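# Fit a working one-way hub onto each shaft

## Task

Place one hub on every shaft. A hub counts as fitted only if it spins freely around its shaft in the arrow's direction and locks against turning the opposite way. Some hubs are worn and spin both ways, so those do not count.

## Robot and tools

Robot: two arms, left_arm and right_arm, each ending in a two-finger gripper. Cameras are cam_high, cam_left_wrist and cam_right_wrist, each 672x504 pixels.

Frame: every pose, velocity and target is in the scene frame. The origin sits at table-top height, halfway between the two arms' nominal bases. +z points up, +x points out over the table, and left_arm is on the +y side. Image left/right does not match arm names. Reported hand positions can be off by a few centimetres, more at long reach. For the gripper, +z runs along the fingers and the fingers open and close along its y axis. end_effector_position is the point between the pads when closed. Fingertips stick out about 33 mm past it at gaps up to 40 mm, and about 9 mm when fully open.

Row layout (used by execute_actions and move): 20 numbers, always for both arms. First the left arm: x, y, z (metres, absolute position in the scene frame), qw, qx, qy, qz (absolute orientation, w first), then left_gripper position, force_limit, speed. Then the same 10 for the right arm. The three gripper numbers each range from -1 to 1. Position +1 is fully open (140 mm), about -0.8 brings the pads together, and -1 closes until blocked. force_limit sets grip strength (roughly 14 N at -1 up to 58 N at +1 for a slow close). speed sets finger speed (about 30 mm/s at -1, 250 mm/s at +1), and faster closes grip harder. Both start at +1. To leave a gripper unchanged, repeat the numbers last sent; 0 is a real command. To keep an arm still, resend its last reported pose unchanged, and keep sending one fixed quaternion to hold orientation.

execute_actions: argument actions is a list of actions; each action is a list of up to 15 rows, one per 1/30 s step, with the last row held to fill 15 steps. Each target must lie within 0.6 m of that gripper's current position along each of its axes, or the action is refused. The controller also clips each step to 70 mm and 16 degrees from the measured pose, so one action may fall short. Check the Hand target line and continue in the next call. An empty list just reports state. cameras picks which images return ([] for none, null or ["all"] for all).

move: target is one 20-number row or a list of up to 15 rows (absolute poses, no distance limit). Each gripper travels in a straight line from its Hand target. speed is m/s per arm path, 0.002 to 2, default 0.25 (turn rate up to twice that in rad/s); one value or one per target. blend (metres) rounds corners in a list. stop_force (10 to 80 N, shared by both arms) ends an arm's path when it senses that much resistance along its travel direction; use it only slowly and with small values, never while the gripper rotates, and leave it out when backing off a contact. zero (default true) re-zeroes the force reading first. blocking=false returns after 0.5 s while the move goes on; not allowed with stop_force. Paths ignore obstacles and the other arm, and grippers lag and overshoot at speed. Avoid paths passing near an arm's own base. Finger numbers in later targets are applied only after arrival. Result adds a move: line giving the ending (done, off_target, moving, held, fault) and limits (paced = clipped, held = steps withheld).

wait: seconds 0 to 10; arms hold their last command, a running move continues. stop: brakes the running move; fingers keep moving. zoom_image: camera plus region [x0, y0, x1, y1] in pixels, at most 504x504. clear_fault: arm name; clears a reported torque or force fault. finished_scene: scene number (1 or 2); ends the scene for good, so only call it when both hubs are fitted and stay fitted without the robot.

Result lines: each arm's end_effector_position, end_effector_quat_wxyz, velocities (omitted when joints read within noise), Hand target, Tool commands, joint positions and torques, External joint torques, Flange force (gripper axes, includes held weight, can read no reading). object_status: 0 moving, 1 blocked while opening, 2 blocked while closing (a grip), 3 reached the command or pads met. It updates 0.2 to 1.7 s after contact. position_measured is in counts: 3 open, 75 about 100 mm, 139 about 60 mm, 200 about 20 mm, 230 pads touching. To squeeze harder, raise force_limit and nudge position (-1 to -0.98) or reopen and close faster; to loosen, open and reclose slowly.

Grip parts near the fingertips: the outer quarter of each pad grips firmly, while nearer the palm the fingers fold and may hold loosely or let go. Pressing fingertips onto a surface with the fingers not fully closed folds them silently.

Faults: contact torque at a joint limit (waist and shoulder 312, elbow 147, wrist joints 41.4 N m) or 144 N outside force stops the arm until clear_fault; after a force fault, release any part pinning the arm before moving it. The arms are stiff, so targets even slightly past firm contact can fault. Hot motors (MOTOR HOT line) come from holding loads, stretching out or pushing unreachably, and can lock an arm for 30 to 60 s. Time passes while you think.

Avoid: dropping parts, releasing moving parts, knocking anything off the table, slamming or shoving hard, twisting stiff parts or holding heavy parts off-centre, and any contact between the two arms, including one gripper closing on the other's fingers.

Each tool is called after "Call:" as a command line: name --argument value for each argument, lists and objects as JSON in quotes; but a table of rows of numbers goes row by row, as --pt "numbers of a row", without its own name.

## Session

Call:
execute_actions --actions '[]'

Scene clock: 0.00 s.
left_arm: end_effector_position=(+0.5530, +0.3905, +0.2074) position_measured=3 object_status=3 end_effector_quat_wxyz=(+0.074, +0.952, -0.296, -0.015) | right_arm: end_effector_position=(+0.2165, -0.1306, +0.3003) position_measured=3 object_status=3 end_effector_quat_wxyz=(-0.031, +0.975, -0.166, +0.145)
Joint positions: left_arm=[-0.126 0.096 1.906 -0.155 1.191 2.048] | right_arm=[1.155 -0.145 1.984 -0.288 1.182 3.148]
Joint velocities: within noise
Joint torques (N m): no reading
External joint torques (N m): no reading
Flange force (N): no reading
Hand target: left_arm +0.5530, +0.3905, +0.2074; +0.074, +0.952, -0.296, -0.015 | right_arm +0.2165, -0.1306, +0.3003; -0.031, +0.975, -0.166, +0.145
Tool commands: left_gripper/position=+1.0 left_gripper/force_limit=+1.0 left_gripper/speed=+1.0 right_gripper/position=+1.0 right_gripper/force_limit=+1.0 right_gripper/speed=+1.0

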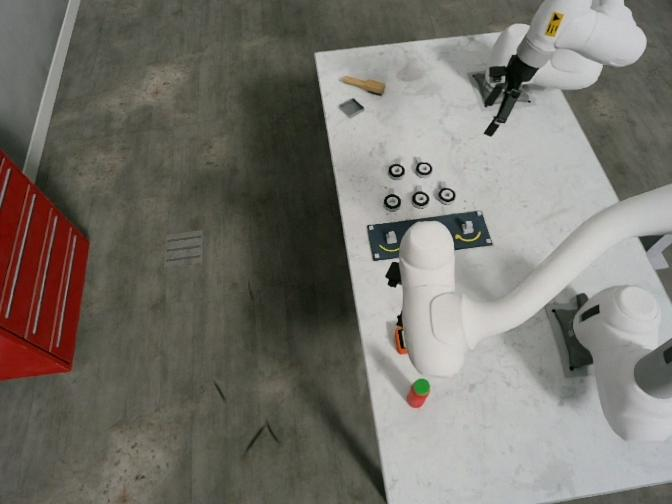

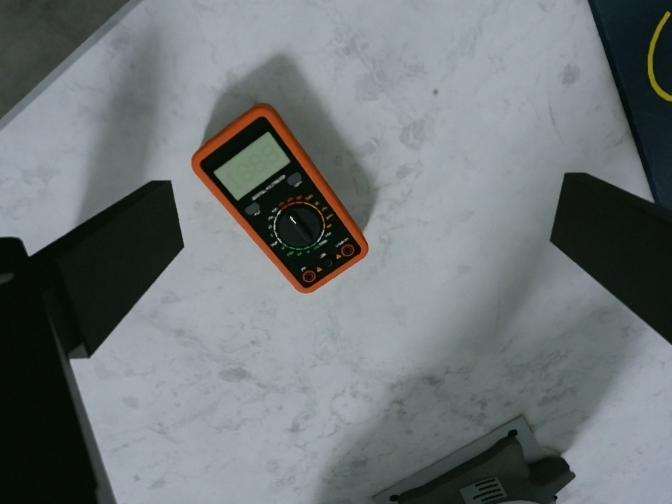

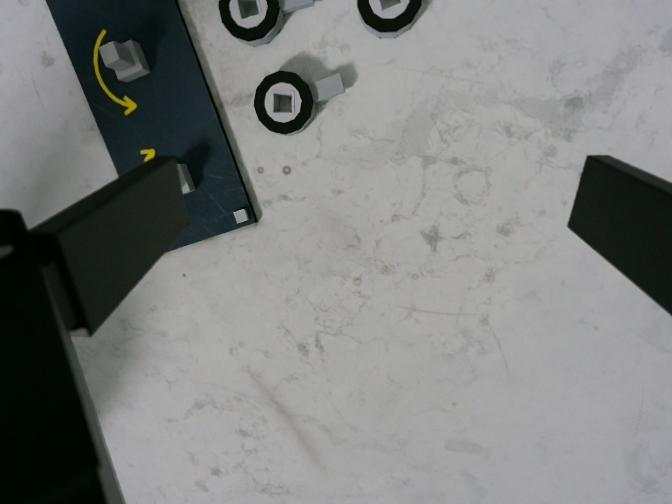

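Call:
zoom_image --camera "cam_high" --region '[310, 60, 530, 280]'

Call:
zoom_image --camera "cam_high" --region '[360, 140, 510, 270]'

Scaled by 2.291 from the camera's 672x504 image, which has a finer 960x720 frame.

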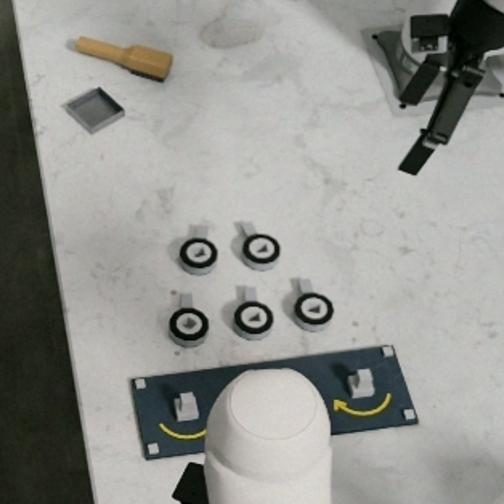

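Scaled by 3.360 from the camera's 672x504 image, which has a finer 960x720 frame.

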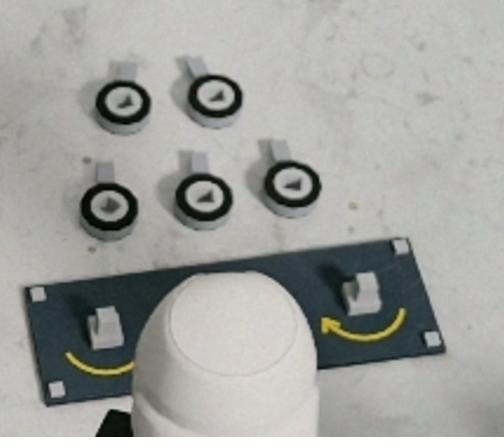

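Call:
move --pt "0.40 0.62 0.35 0.074 0.952 -0.296 -0.015 1 1 1 0.2165 -0.1306 0.3003 -0.031 0.975 -0.166 0.145 1 1 1" --pt "0.25 0.68 0.35 0.074 0.952 -0.296 -0.015 1 1 1 0.36 0.0 0.42 0 1 0 0 1 1 1" --blend 0.05

Scene clock: 32.33 s.
left_arm: end_effector_position=(+0.2500, +0.6800, +0.3500) position_measured=3 object_status=3 end_effector_quat_wxyz=(+0.074, +0.952, -0.296, -0.015) | right_arm: end_effector_position=(+0.3600, +0.0000, +0.4200) position_measured=3 object_status=3 end_effector_quat_wxyz=(+0.000, +1.000, +0.000, +0.000)
Joint positions: left_arm=[0.655 -0.361 2.028 -0.069 1.609 2.77] | right_arm=[0.913 0.201 1.383 0 1.557 2.475]
Joint torques (N m): left_arm=[-2.03 -5.48 -42.81 3.9 0.55 -0.22] | right_arm=[-3.15 -64.39 -39.02 3.69 -0.38 0.43]
External joint torques (N m): left_arm=[2.13 0.48 1.99 0.11 -0.21 0.23] | right_arm=[3.15 1.98 -2.86 0.57 0.34 -0.43]
Flange force (N): left_arm=[-6.9 -2.0 3.5] | right_arm=[2.1 -9.9 -5.6]
Hand target: left_arm +0.2500, +0.6800, +0.3500; +0.074, +0.952, -0.296, -0.015 | right_arm +0.3600, +0.0000, +0.4200; +0.000, +1.000, +0.000, +0.000
Off the commanded pose: left_arm 0.000 m, 0 deg | right_arm 0.000 m, 0 deg.
move: done

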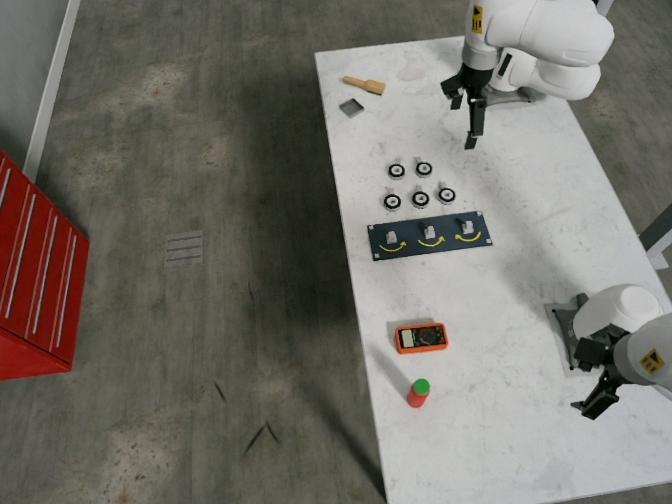

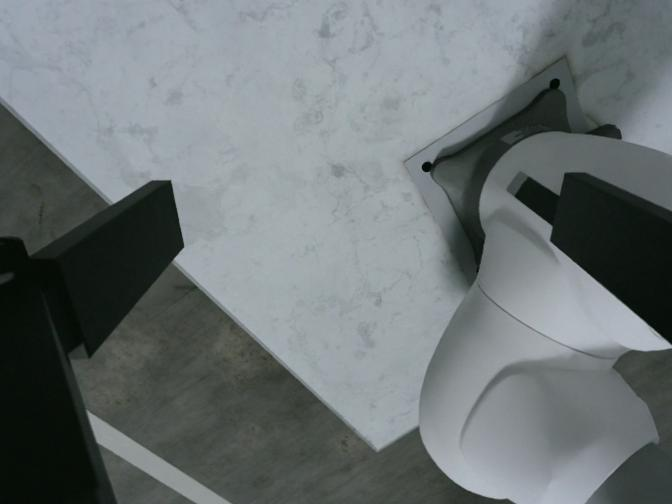

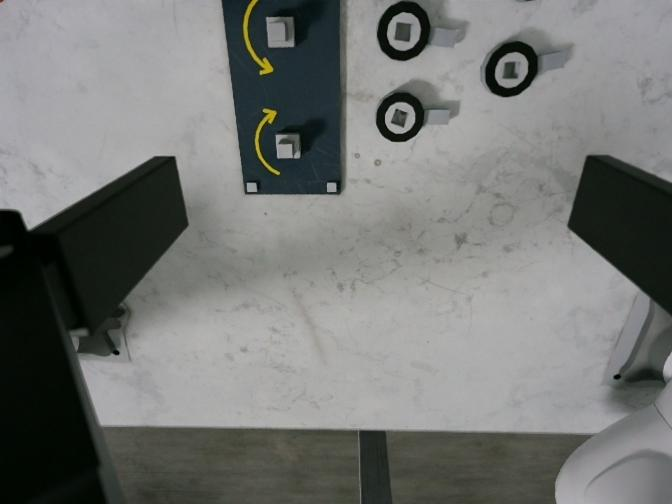

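Call:
move --target '[0.25,0.68,0.35,0.074,0.952,-0.296,-0.015,1,1,1,0.54,0.04,0.40,0,1,0,0,1,1,1]' --cameras '["cam_right_wrist"]'

Call:
zoom_image --camera "cam_high" --region '[360, 200, 510, 270]'

Scene clock: 44.77 s.
left_arm: end_effector_position=(+0.2500, +0.6800, +0.3500) position_measured=3 object_status=3 end_effector_quat_wxyz=(+0.074, +0.952, -0.296, -0.015) | right_arm: end_effector_position=(+0.5400, +0.0400, +0.4000) position_measured=3 object_status=3 end_effector_quat_wxyz=(+0.000, +1.000, +0.000, +0.000)
Joint positions: left_arm=[0.655 -0.361 2.028 -0.069 1.609 2.77] | right_arm=[0.773 0.451 1.08 0 1.61 2.334]
Joint torques (N m): left_arm=[-1.86 -4.69 -42.84 3.9 0.66 -0.21] | right_arm=[-2.55 -87.63 -39.04 3.71 -0.56 0.49]
External joint torques (N m): left_arm=[1.87 0.09 2.13 0.09 -0.33 0.22] | right_arm=[3.05 0.59 -2.82 0.57 0.52 -0.49]
Flange force (N): left_arm=[-6.3 -1.0 4.1] | right_arm=[4.2 -8.9 -6.3]
Hand target: left_arm +0.2500, +0.6800, +0.3500; +0.074, +0.952, -0.296, -0.015 | right_arm +0.5400, +0.0400, +0.4000; +0.000, +1.000, +0.000, +0.000
Off the commanded pose: left_arm 0.000 m, 0 deg | right_arm 0.000 m, 0 deg.
move: done
Images, in order (width x height): cam_right_wrist 672x504.

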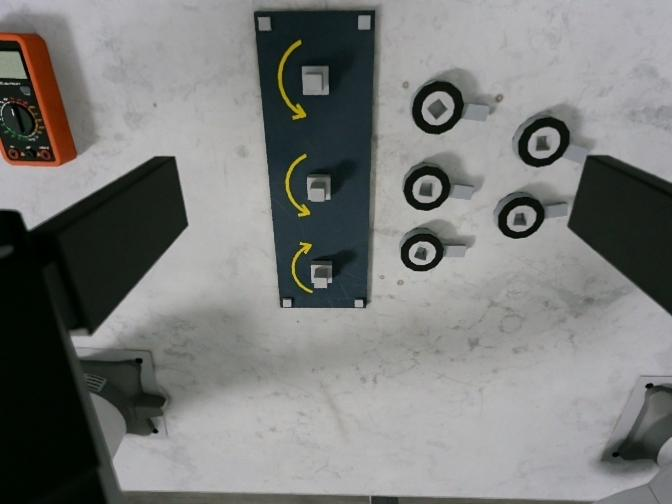

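This scene's latest camera images include none from cam_high. They are from: cam_right_wrist. cam_high's image comes with the result of a call that names it in "cameras".

Call:
zoom_image --camera "cam_right_wrist" --region '[390, 70, 600, 280]'

Call:
zoom_image --camera "cam_right_wrist" --region '[240, 10, 400, 310]'

Scaled by 2.400 from the camera's 672x504 image, which has a finer 960x720 frame.

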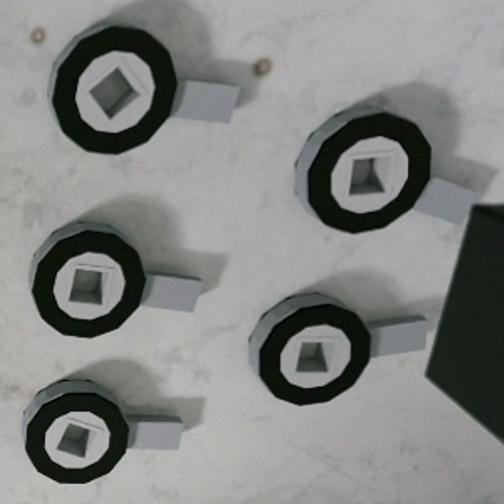

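Scaled by 1.680 from the camera's 672x504 image, which has a finer 960x720 frame.

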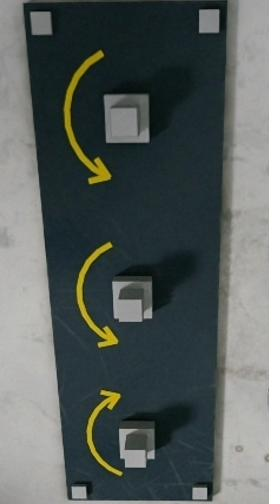

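Call:
move --target '[0.25,0.68,0.35,0.074,0.952,-0.296,-0.015,1,1,1,0.335,-0.068,0.25,0,0.70711,0.70711,0,1,1,1]'

Call:
zoom_image --camera "cam_high" --region '[360, 200, 510, 270]'

Scene clock: 158.70 s.
left_arm: end_effector_position=(+0.2500, +0.6800, +0.3500) position_measured=3 object_status=3 end_effector_quat_wxyz=(+0.074, +0.952, -0.296, -0.015) | right_arm: end_effector_position=(+0.3350, -0.0680, +0.2500) position_measured=3 object_status=3 end_effector_quat_wxyz=(+0.000, +0.707, +0.707, +0.000)
Joint positions: left_arm=[0.655 -0.361 2.028 -0.069 1.609 2.77] | right_arm=[0.877 0.138 1.768 0 1.235 0.867]
Joint torques (N m): left_arm=[-1.54 -4.52 -42.66 3.92 0.69 -0.24] | right_arm=[-3.09 -55.69 -37.22 3.45 -0.47 0.54]
External joint torques (N m): left_arm=[1.58 -0.18 1.9 0.08 -0.35 0.25] | right_arm=[3.28 1.94 -2.38 0.65 0.42 -0.54]
Flange force (N): left_arm=[-5.6 -0.5 3.7] | right_arm=[8.8 1.1 -2.7]
Hand target: left_arm +0.2500, +0.6800, +0.3500; +0.074, +0.952, -0.296, -0.015 | right_arm +0.3350, -0.0680, +0.2500; +0.000, +0.707, +0.707, +0.000
Off the commanded pose: left_arm 0.000 m, 0 deg | right_arm 0.000 m, 0 deg.
move: done

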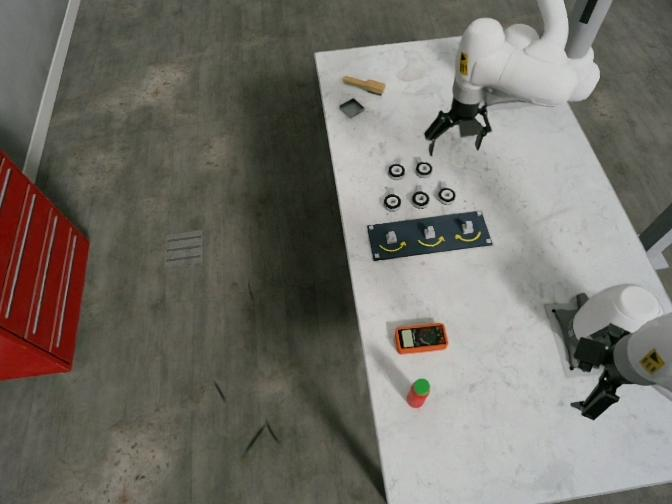

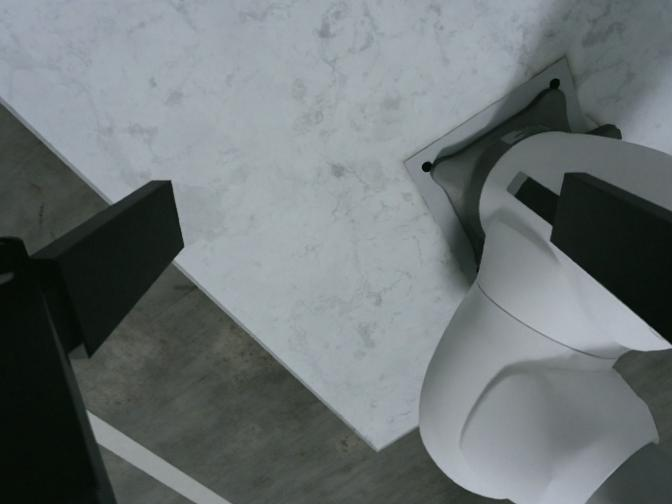

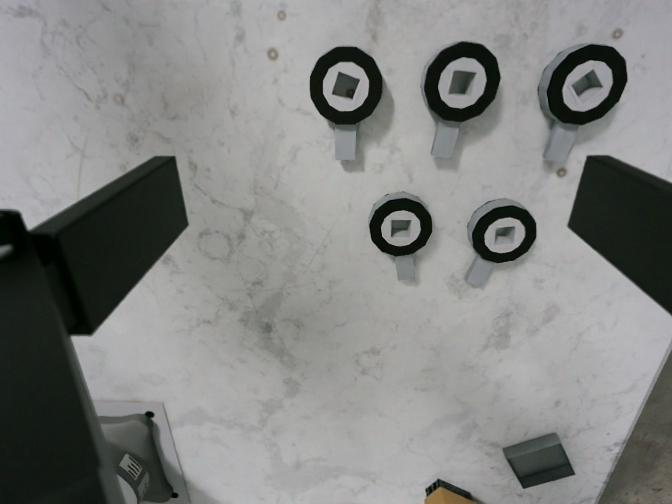

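Scaled by 3.360 from the camera's 672x504 image, which has a finer 960x720 frame.

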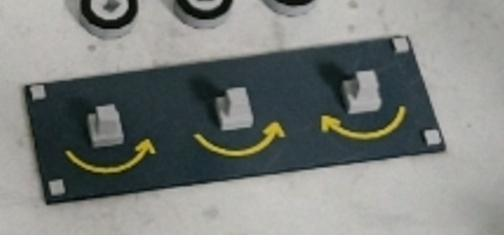

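Call:
move --target '[0.25,0.68,0.35,0.074,0.952,-0.296,-0.015,1,1,1,0.335,-0.05,0.15,0,0.70711,0.70711,0,1,1,1]' --cameras '["cam_right_wrist"]'

Scene clock: 176.93 s.
left_arm: end_effector_position=(+0.2500, +0.6800, +0.3500) position_measured=3 object_status=3 end_effector_quat_wxyz=(+0.074, +0.952, -0.296, -0.015) | right_arm: end_effector_position=(+0.3350, -0.0500, +0.1501) position_measured=3 object_status=3 end_effector_quat_wxyz=(+0.000, +0.707, +0.707, +0.000)
Joint positions: left_arm=[0.655 -0.361 2.028 -0.069 1.609 2.77] | right_arm=[0.895 0.228 1.855 0 1.059 0.886]
Joint torques (N m): left_arm=[-1.52 -4.63 -42.64 3.89 0.63 -0.18] | right_arm=[-3.11 -62.64 -34.52 3.14 -0.22 0.45]
External joint torques (N m): left_arm=[1.61 -0.49 1.82 0.12 -0.28 0.19] | right_arm=[3.31 2.74 -2.02 0.64 0.19 -0.45]
Flange force (N): left_arm=[-5.7 0.1 3.5] | right_arm=[9.3 1.1 -0.1]
Hand target: left_arm +0.2500, +0.6800, +0.3500; +0.074, +0.952, -0.296, -0.015 | right_arm +0.3350, -0.0500, +0.1500; +0.000, +0.707, +0.707, +0.000
Off the commanded pose: left_arm 0.000 m, 0 deg | right_arm 0.000 m, 0 deg.
move: done
Images, in order (width x height): cam_right_wrist 672x504.

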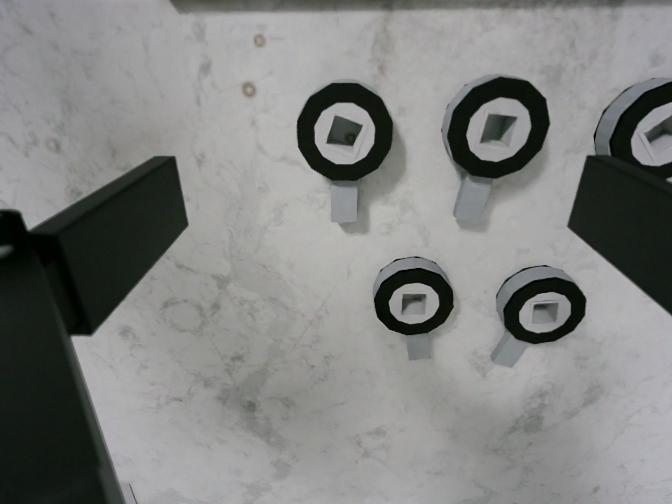

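Call:
move --pt "0.25 0.68 0.35 0.074 0.952 -0.296 -0.015 1 1 1 0.325 -0.05 0.1 0 0.70711 0.70711 0 0.2 1 0" --cameras '["cam_right_wrist"]'

Scene clock: 198.23 s.
left_arm: end_effector_position=(+0.2500, +0.6800, +0.3500) position_measured=3 object_status=3 end_effector_quat_wxyz=(+0.074, +0.952, -0.296, -0.015) | right_arm: end_effector_position=(+0.3250, -0.0500, +0.1001) position_measured=104 object_status=3 end_effector_quat_wxyz=(+0.000, +0.707, +0.707, +0.000)
Joint positions: left_arm=[0.655 -0.361 2.028 -0.069 1.609 2.77] | right_arm=[0.908 0.265 1.912 0 0.965 0.898]
Joint torques (N m): left_arm=[-1.58 -4.38 -42.55 3.87 0.7 -0.27] | right_arm=[-3.25 -63.66 -32.76 2.95 -0.54 0.52]
External joint torques (N m): left_arm=[1.47 0.22 1.87 0.12 -0.37 0.27] | right_arm=[3.52 2.12 -1.72 0.62 0.49 -0.52]
Flange force (N): left_arm=[-5.2 -1.1 3.7] | right_arm=[8.3 0.0 -0.3]
Hand target: left_arm +0.2500, +0.6800, +0.3500; +0.074, +0.952, -0.296, -0.015 | right_arm +0.3250, -0.0500, +0.1000; +0.000, +0.707, +0.707, +0.000
Off the commanded pose: left_arm 0.000 m, 0 deg | right_arm 0.000 m, 0 deg.
move: done
Images, in order (width x height): cam_right_wrist 672x504.

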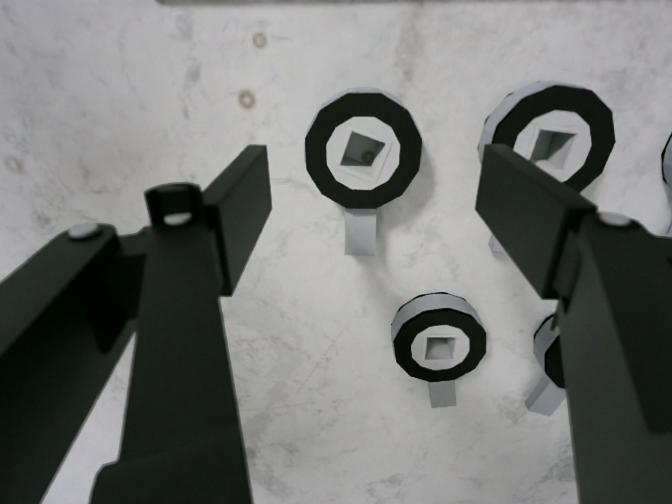

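Call:
move --pt "0.25 0.68 0.35 0.074 0.952 -0.296 -0.015 1 1 1 0.325 -0.052 0.055 0 0.70711 0.70711 0 0.2 1 0" --cameras '["cam_right_wrist","cam_high"]'

Call:
zoom_image --camera "cam_high" --region '[400, 120, 500, 220]'

Scene clock: 213.37 s.
left_arm: end_effector_position=(+0.2500, +0.6800, +0.3500) position_measured=3 object_status=3 end_effector_quat_wxyz=(+0.074, +0.952, -0.296, -0.015) | right_arm: end_effector_position=(+0.3250, -0.0520, +0.0550) position_measured=104 object_status=3 end_effector_quat_wxyz=(+0.000, +0.707, +0.707, +0.000)
Joint positions: left_arm=[0.655 -0.361 2.028 -0.069 1.609 2.77] | right_arm=[0.906 0.309 1.951 0 0.881 0.896]
Joint torques (N m): left_arm=[-2.34 -5 -42.74 3.89 0.66 -0.2] | right_arm=[-2.5 -65.29 -28.98 2.76 -0.56 0.54]
External joint torques (N m): left_arm=[2.44 -0.03 1.95 0.12 -0.32 0.21] | right_arm=[2.77 1.57 -3.38 0.58 0.52 -0.54]
Flange force (N): left_arm=[-7.8 -1.5 3.6] | right_arm=[9.5 2.4 -1.7]
Hand target: left_arm +0.2500, +0.6800, +0.3500; +0.074, +0.952, -0.296, -0.015 | right_arm +0.3250, -0.0520, +0.0550; +0.000, +0.707, +0.707, +0.000
Off the commanded pose: left_arm 0.000 m, 0 deg | right_arm 0.000 m, 0 deg.
move: done
Images, in order (width x height): cam_high 672x504, cam_right_wrist 672x504.

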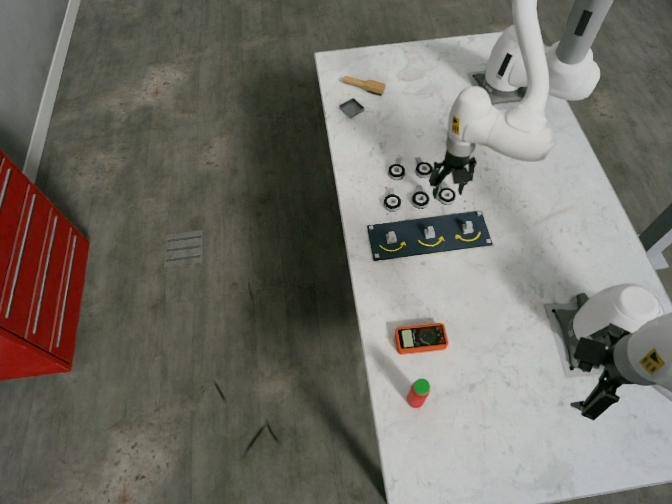

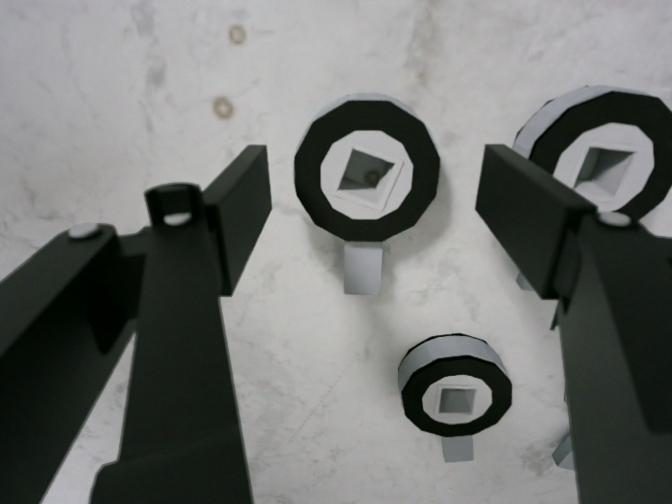

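Scaled by 5.040 from the camera's 672x504 image, which has a finer 960x720 frame.

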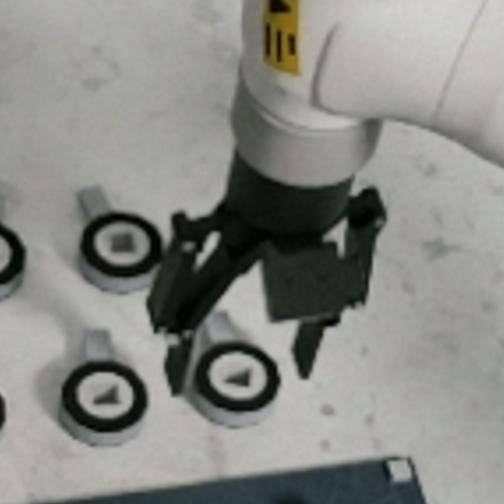

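Call:
move --pt "0.25 0.68 0.35 0.074 0.952 -0.296 -0.015 1 1 1 0.325 -0.052 0.025 0 0.70711 0.70711 0 0.2 1 0" --cameras '["cam_right_wrist"]' --speed 0.05

Call:
zoom_image --camera "cam_right_wrist" --region '[210, 60, 550, 320]'

Scene clock: 224.97 s.
left_arm: end_effector_position=(+0.2500, +0.6800, +0.3500) position_measured=3 object_status=3 end_effector_quat_wxyz=(+0.074, +0.952, -0.296, -0.015) | right_arm: end_effector_position=(+0.3250, -0.0520, +0.0251) position_measured=104 object_status=3 end_effector_quat_wxyz=(+0.000, +0.707, +0.707, +0.000)
Joint positions: left_arm=[0.655 -0.361 2.028 -0.069 1.609 2.77] | right_arm=[0.906 0.344 1.971 0 0.827 0.896]
Joint torques (N m): left_arm=[-1.47 -4.23 -42.69 3.86 0.7 -0.22] | right_arm=[-3.36 -60.61 -23.24 2.4 -0.19 0.52]
External joint torques (N m): left_arm=[1.46 -0.48 1.9 0.14 -0.36 0.23] | right_arm=[3.43 -4.97 -7.7 0.79 0.14 -0.52]
Flange force (N): left_arm=[-5.4 0.2 3.8] | right_arm=[10.0 1.4 -11.1]
Hand target: left_arm +0.2500, +0.6800, +0.3500; +0.074, +0.952, -0.296, -0.015 | right_arm +0.3250, -0.0520, +0.0250; +0.000, +0.707, +0.707, +0.000
Off the commanded pose: left_arm 0.000 m, 0 deg | right_arm 0.000 m, 0 deg.
move: done
Images, in order (width x height): cam_right_wrist 672x504.

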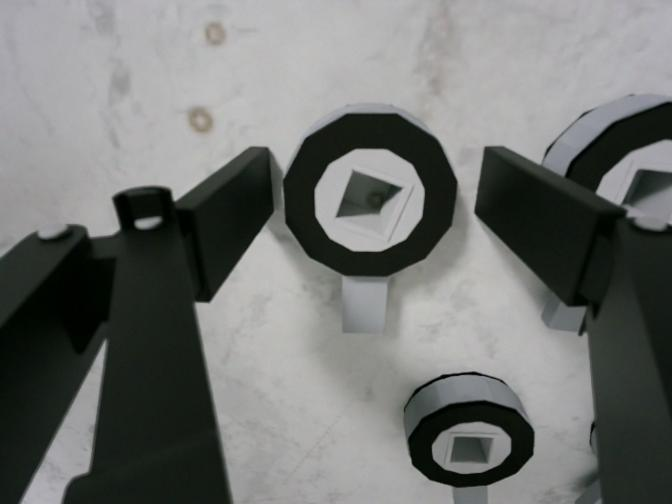

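Scaled by 1.482 from the camera's 672x504 image, which has a finer 960x720 frame.

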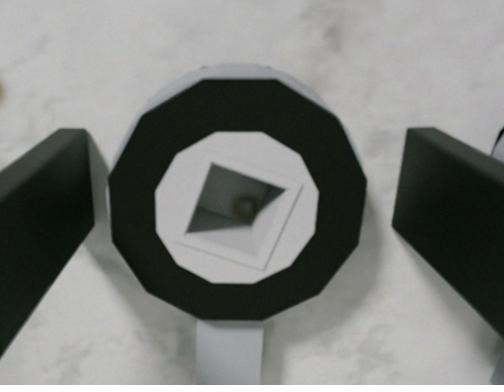

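Call:
move --pt "0.25 0.68 0.35 0.074 0.952 -0.296 -0.015 1 1 1 0.325 -0.052 0.033 0 0.70711 0.70711 0 0.2 1 0" --pt "0.25 0.68 0.35 0.074 0.952 -0.296 -0.015 1 1 1 0.325 -0.052 0.033 0 0.70711 0.70711 0 -1 -0.1 -1" --cameras '["cam_right_wrist"]' --speed 0.05

Scene clock: 243.77 s.
left_arm: end_effector_position=(+0.2500, +0.6800, +0.3500) position_measured=3 object_status=3 end_effector_quat_wxyz=(+0.074, +0.952, -0.296, -0.015) | right_arm: end_effector_position=(+0.3250, -0.0520, +0.0330) position_measured=139 object_status=0 end_effector_quat_wxyz=(+0.000, +0.707, +0.707, +0.000)
Joint positions: left_arm=[0.655 -0.361 2.028 -0.069 1.609 2.77] | right_arm=[0.906 0.334 1.966 0 0.841 0.896]
Joint torques (N m): left_arm=[-1.27 -4.76 -42.78 3.8 0.65 -0.22] | right_arm=[-2.59 -64.51 -27.12 2.64 -0.65 0.48]
External joint torques (N m): left_arm=[1.31 -0.15 1.96 0.21 -0.31 0.22] | right_arm=[2.82 -0.56 -4.09 0.59 0.61 -0.48]
Flange force (N): left_arm=[-4.9 -0.2 3.8] | right_arm=[8.6 1.5 -4.5]
Hand target: left_arm +0.2500, +0.6800, +0.3500; +0.074, +0.952, -0.296, -0.015 | right_arm +0.3250, -0.0520, +0.0330; +0.000, +0.707, +0.707, +0.000
Off the commanded pose: left_arm 0.000 m, 0 deg | right_arm 0.000 m, 0 deg.
move: done
Images, in order (width x height): cam_right_wrist 672x504.

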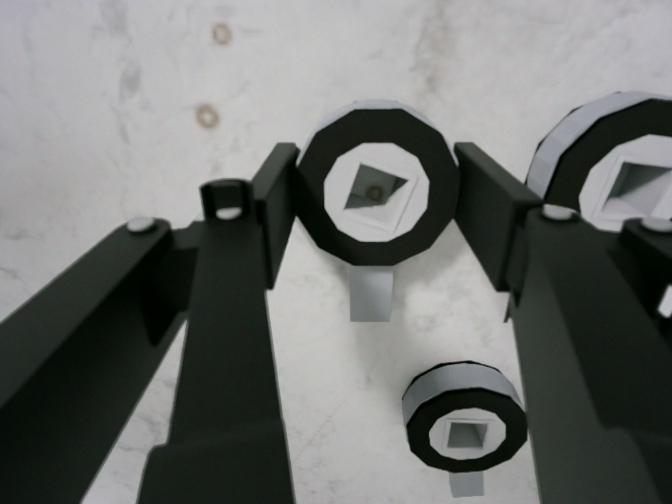

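Call:
move --pt "0.25 0.68 0.35 0.074 0.952 -0.296 -0.015 1 1 1 0.325 -0.052 0.12 0 0.70711 0.70711 0 -1 -0.1 -1" --pt "0.25 0.68 0.35 0.074 0.952 -0.296 -0.015 1 1 1 0.315 0.0 0.12 0 0.70711 0.70711 0 -1 -0.1 -1" --cameras '["cam_right_wrist"]' --speed 0.1

Call:
zoom_image --camera "cam_right_wrist" --region '[210, 0, 550, 260]'

Scene clock: 255.27 s.
left_arm: end_effector_position=(+0.2500, +0.6800, +0.3500) position_measured=3 object_status=3 end_effector_quat_wxyz=(+0.074, +0.952, -0.296, -0.015) | right_arm: end_effector_position=(+0.3150, -0.0001, +0.1200) position_measured=139 object_status=2 end_effector_quat_wxyz=(+0.000, +0.707, +0.707, +0.000)
Joint positions: left_arm=[0.655 -0.361 2.028 -0.069 1.609 2.77] | right_arm=[0.967 0.297 1.825 0 1.02 0.958]
Joint torques (N m): left_arm=[-1.43 -4.64 -42.69 3.89 0.58 -0.27] | right_arm=[-2.85 -68.11 -34.44 3.27 -0.38 0.57]
External joint torques (N m): left_arm=[1.53 -0.64 1.77 0.13 -0.24 0.28] | right_arm=[2.91 2.05 -1.3 0.42 0.33 -0.57]
Flange force (N): left_arm=[-5.8 0.3 3.4] | right_arm=[6.8 0.1 0.0]
Hand target: left_arm +0.2500, +0.6800, +0.3500; +0.074, +0.952, -0.296, -0.015 | right_arm +0.3150, +0.0000, +0.1200; +0.000, +0.707, +0.707, +0.000
Off the commanded pose: left_arm 0.000 m, 0 deg | right_arm 0.000 m, 0 deg.
move: done
Images, in order (width x height): cam_right_wrist 672x504.

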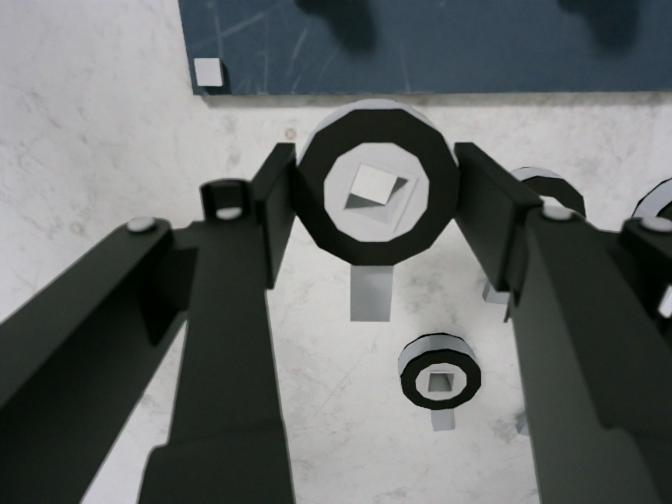

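Scaled by 1.482 from the camera's 672x504 image, which has a finer 960x720 frame.

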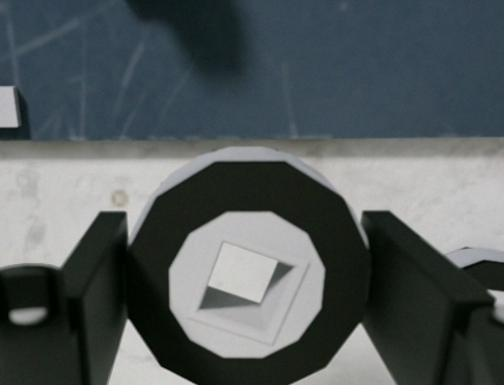

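Call:
zoom_image --camera "cam_right_wrist" --region '[320, 120, 430, 250]'

Scaled by 3.877 from the camera's 672x504 image, which has a finer 960x720 frame.

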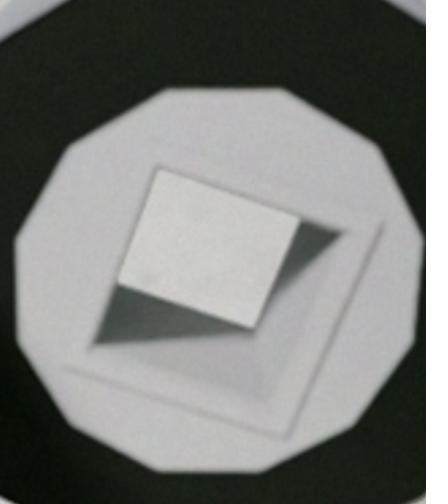

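Call:
move --pt "0.25 0.68 0.35 0.074 0.952 -0.296 -0.015 1 1 1 0.33 0.025 0.14 0 0.5771 0.8166 0 -1 -0.1 -1" --cameras '["cam_right_wrist","cam_high"]' --speed 0.15

Call:
zoom_image --camera "cam_right_wrist" --region '[250, 0, 500, 260]'

Scene clock: 294.17 s.
left_arm: end_effector_position=(+0.2500, +0.6800, +0.3500) position_measured=3 object_status=3 end_effector_quat_wxyz=(+0.074, +0.952, -0.296, -0.015) | right_arm: end_effector_position=(+0.3299, +0.0251, +0.1400) position_measured=139 object_status=2 end_effector_quat_wxyz=(+0.000, +0.577, +0.817, +0.000)
Joint positions: left_arm=[0.655 -0.361 2.028 -0.069 1.609 2.77] | right_arm=[0.97 0.322 1.749 0 1.071 0.621]
Joint torques (N m): left_arm=[-1.63 -4.28 -42.79 3.89 0.73 -0.33] | right_arm=[-2.99 -73.51 -35.53 3.26 -0.44 0.71]
External joint torques (N m): left_arm=[1.75 -1 1.89 0.12 -0.38 0.33] | right_arm=[3.12 4.08 -1.25 0.55 0.4 -0.71]
Flange force (N): left_arm=[-6.7 0.6 3.8] | right_arm=[8.2 4.7 1.3]
Hand target: left_arm +0.2500, +0.6800, +0.3500; +0.074, +0.952, -0.296, -0.015 | right_arm +0.3300, +0.0250, +0.1400; +0.000, +0.577, +0.817, +0.000
Off the commanded pose: left_arm 0.000 m, 0 deg | right_arm 0.000 m, 0 deg.
move: done
Images, in order (width x height): cam_high 672x504, cam_right_wrist 672x504.

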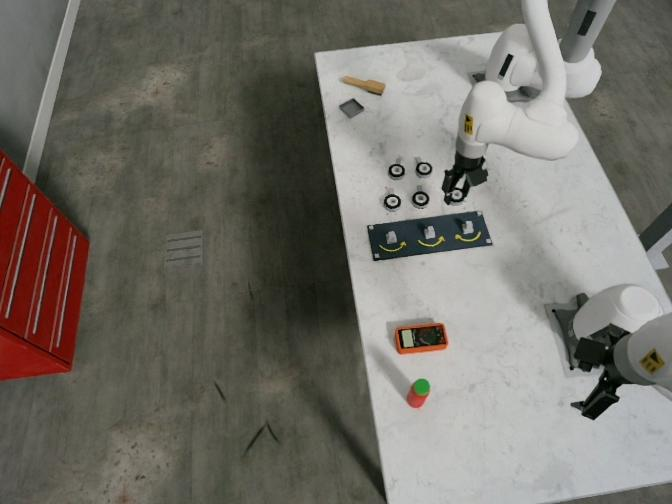

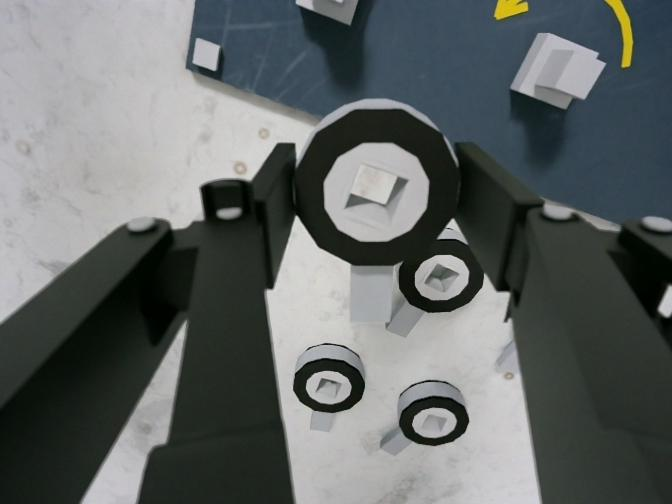

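Scaled by 1.938 from the camera's 672x504 image, which has a finer 960x720 frame.

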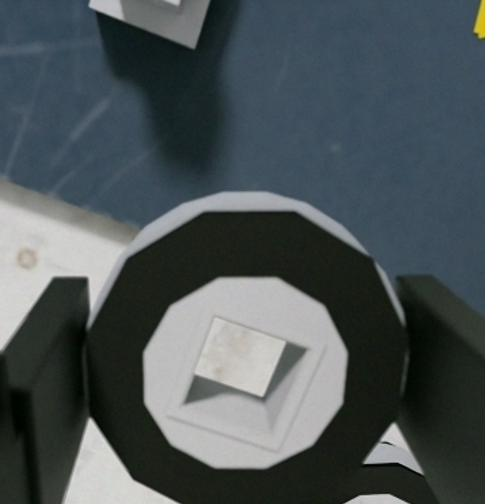

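Call:
move --pt "0.25 0.68 0.35 0.074 0.952 -0.296 -0.015 1 1 1 0.32 -0.021 0.14 0 0.5771 0.8166 0 -1 -0.1 -1" --cameras '["cam_right_wrist"]' --speed 0.15

Call:
zoom_image --camera "cam_right_wrist" --region '[250, 0, 500, 260]'

Scene clock: 312.97 s.
left_arm: end_effector_position=(+0.2500, +0.6800, +0.3500) position_measured=3 object_status=3 end_effector_quat_wxyz=(+0.074, +0.952, -0.296, -0.015) | right_arm: end_effector_position=(+0.3200, -0.0210, +0.1400) position_measured=139 object_status=2 end_effector_quat_wxyz=(+0.000, +0.577, +0.817, +0.000)
Joint positions: left_arm=[0.655 -0.361 2.028 -0.069 1.609 2.77] | right_arm=[0.942 0.259 1.835 0 1.048 0.592]
Joint torques (N m): left_arm=[-1.64 -3.92 -42.76 3.89 0.62 -0.17] | right_arm=[-3.34 -67.54 -34.62 3.1 -0.5 0.34]
External joint torques (N m): left_arm=[1.72 -1.13 1.9 0.12 -0.27 0.18] | right_arm=[3.52 4.94 -1.75 0.66 0.46 -0.34]
Flange force (N): left_arm=[-6.3 1.2 3.7] | right_arm=[10.6 5.8 1.6]
Hand target: left_arm +0.2500, +0.6800, +0.3500; +0.074, +0.952, -0.296, -0.015 | right_arm +0.3200, -0.0210, +0.1400; +0.000, +0.577, +0.817, +0.000
Off the commanded pose: left_arm 0.000 m, 0 deg | right_arm 0.000 m, 0 deg.
move: done
Images, in order (width x height): cam_right_wrist 672x504.

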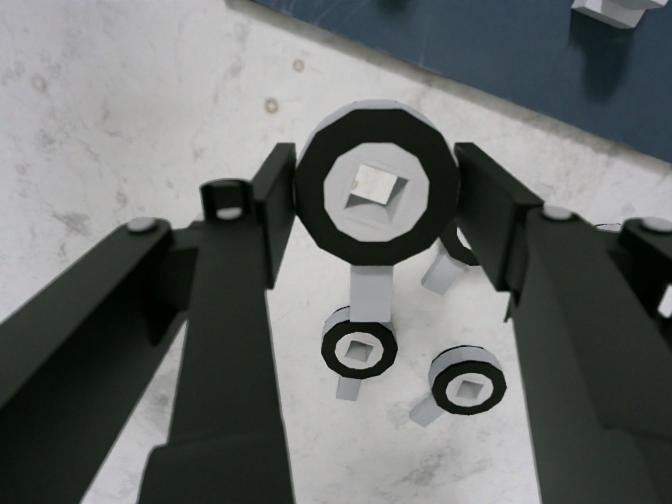

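Scaled by 1.938 from the camera's 672x504 image, which has a finer 960x720 frame.

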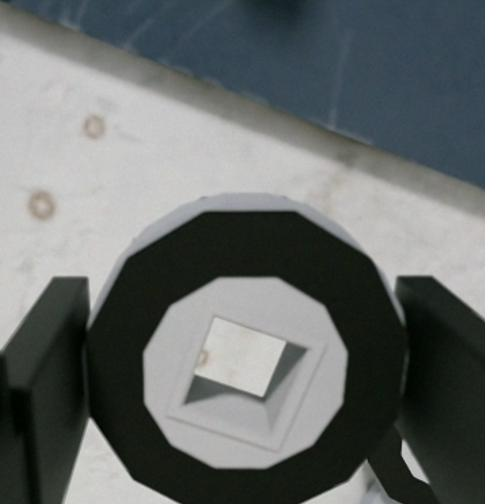

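Call:
move --pt "0.25 0.68 0.35 0.074 0.952 -0.296 -0.015 1 1 1 0.295 0.055 0.15 0 0.5771 0.8166 0 -1 -0.1 -1" --cameras '["cam_right_wrist"]' --speed 0.15

Call:
zoom_image --camera "cam_right_wrist" --region '[250, 0, 500, 260]'

Scene clock: 324.03 s.
left_arm: end_effector_position=(+0.2500, +0.6800, +0.3500) position_measured=3 object_status=3 end_effector_quat_wxyz=(+0.074, +0.952, -0.296, -0.015) | right_arm: end_effector_position=(+0.2950, +0.0549, +0.1500) position_measured=139 object_status=2 end_effector_quat_wxyz=(+0.000, +0.577, +0.817, +0.000)
Joint positions: left_arm=[0.655 -0.361 2.028 -0.069 1.609 2.77] | right_arm=[1.036 0.327 1.722 0 1.093 0.687]
Joint torques (N m): left_arm=[-1.51 -4.9 -42.61 3.87 0.7 -0.22] | right_arm=[-2.1 -75.76 -36.65 3.29 -0.36 0.39]
External joint torques (N m): left_arm=[1.56 -0.06 1.81 0.13 -0.36 0.23] | right_arm=[2.12 5.65 -0.51 0.56 0.32 -0.39]
Flange force (N): left_arm=[-5.5 -0.7 3.6] | right_arm=[8.2 5.4 3.2]
Hand target: left_arm +0.2500, +0.6800, +0.3500; +0.074, +0.952, -0.296, -0.015 | right_arm +0.2950, +0.0550, +0.1500; +0.000, +0.577, +0.817, +0.000
Off the commanded pose: left_arm 0.000 m, 0 deg | right_arm 0.000 m, 0 deg.
move: done
Images, in order (width x height): cam_right_wrist 672x504.

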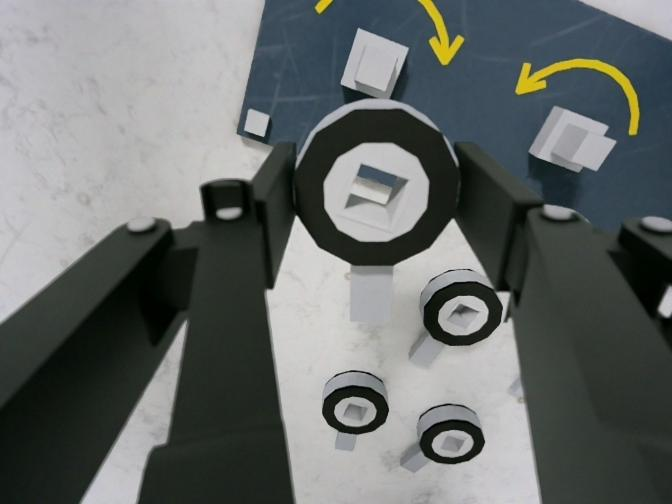

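Scaled by 1.938 from the camera's 672x504 image, which has a finer 960x720 frame.

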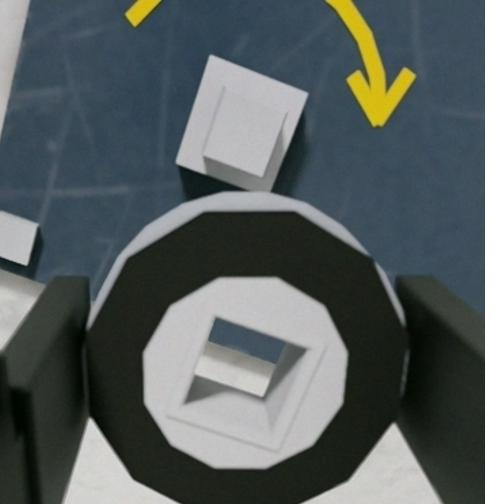

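Call:
move --pt "0.25 0.68 0.35 0.074 0.952 -0.296 -0.015 1 1 1 0.292 0.094 0.15 0 0.5771 0.8166 0 -1 -0.1 -1" --cameras '["cam_right_wrist","cam_high"]' --speed 0.15

Call:
zoom_image --camera "cam_right_wrist" --region '[290, 90, 470, 270]'

Call:
zoom_image --camera "cam_high" --region '[420, 160, 520, 260]'

Scene clock: 349.07 s.
left_arm: end_effector_position=(+0.2500, +0.6800, +0.3500) position_measured=3 object_status=3 end_effector_quat_wxyz=(+0.074, +0.952, -0.296, -0.015) | right_arm: end_effector_position=(+0.2920, +0.0940, +0.1500) position_measured=139 object_status=2 end_effector_quat_wxyz=(+0.000, +0.577, +0.817, +0.000)
Joint positions: left_arm=[0.655 -0.361 2.028 -0.069 1.609 2.77] | right_arm=[1.068 0.375 1.653 0 1.113 0.718]
Joint torques (N m): left_arm=[-1.22 -4.85 -42.79 3.97 0.68 -0.26] | right_arm=[-3.7 -80.15 -35.91 3.3 -0.39 0.49]
External joint torques (N m): left_arm=[1.27 0.09 2.01 0.03 -0.34 0.27] | right_arm=[3.94 4.73 -1.74 0.6 0.35 -0.49]
Flange force (N): left_arm=[-4.7 -0.5 4.0] | right_arm=[11.0 4.6 1.1]
Hand target: left_arm +0.2500, +0.6800, +0.3500; +0.074, +0.952, -0.296, -0.015 | right_arm +0.2920, +0.0940, +0.1500; +0.000, +0.577, +0.817, +0.000
Off the commanded pose: left_arm 0.000 m, 0 deg | right_arm 0.000 m, 0 deg.
move: done
Images, in order (width x height): cam_high 672x504, cam_right_wrist 672x504.

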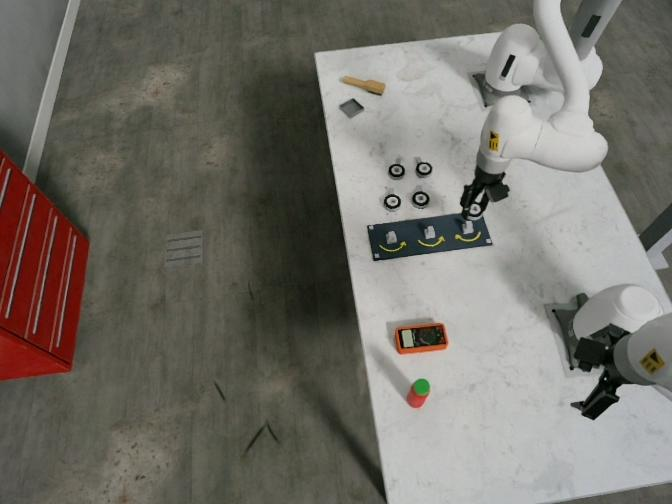

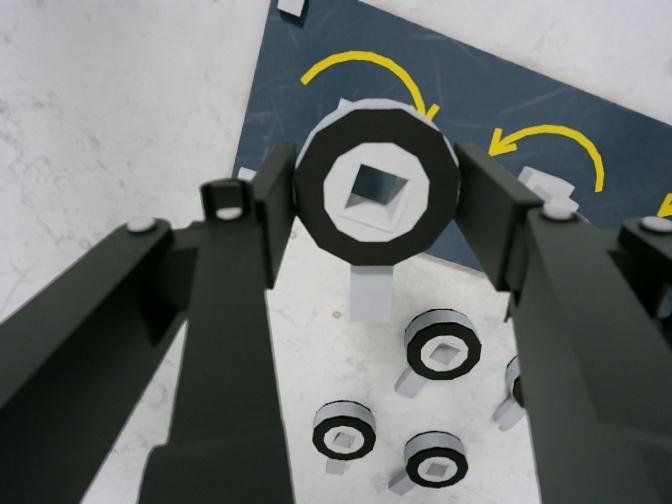

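Scaled by 2.800 from the camera's 672x504 image, which has a finer 960x720 frame.

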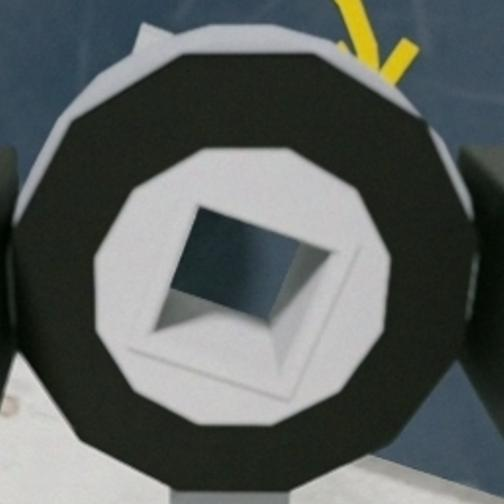

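Scaled by 5.040 from the camera's 672x504 image, which has a finer 960x720 frame.

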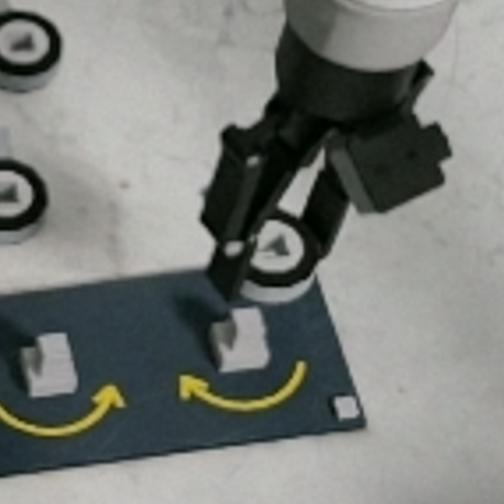

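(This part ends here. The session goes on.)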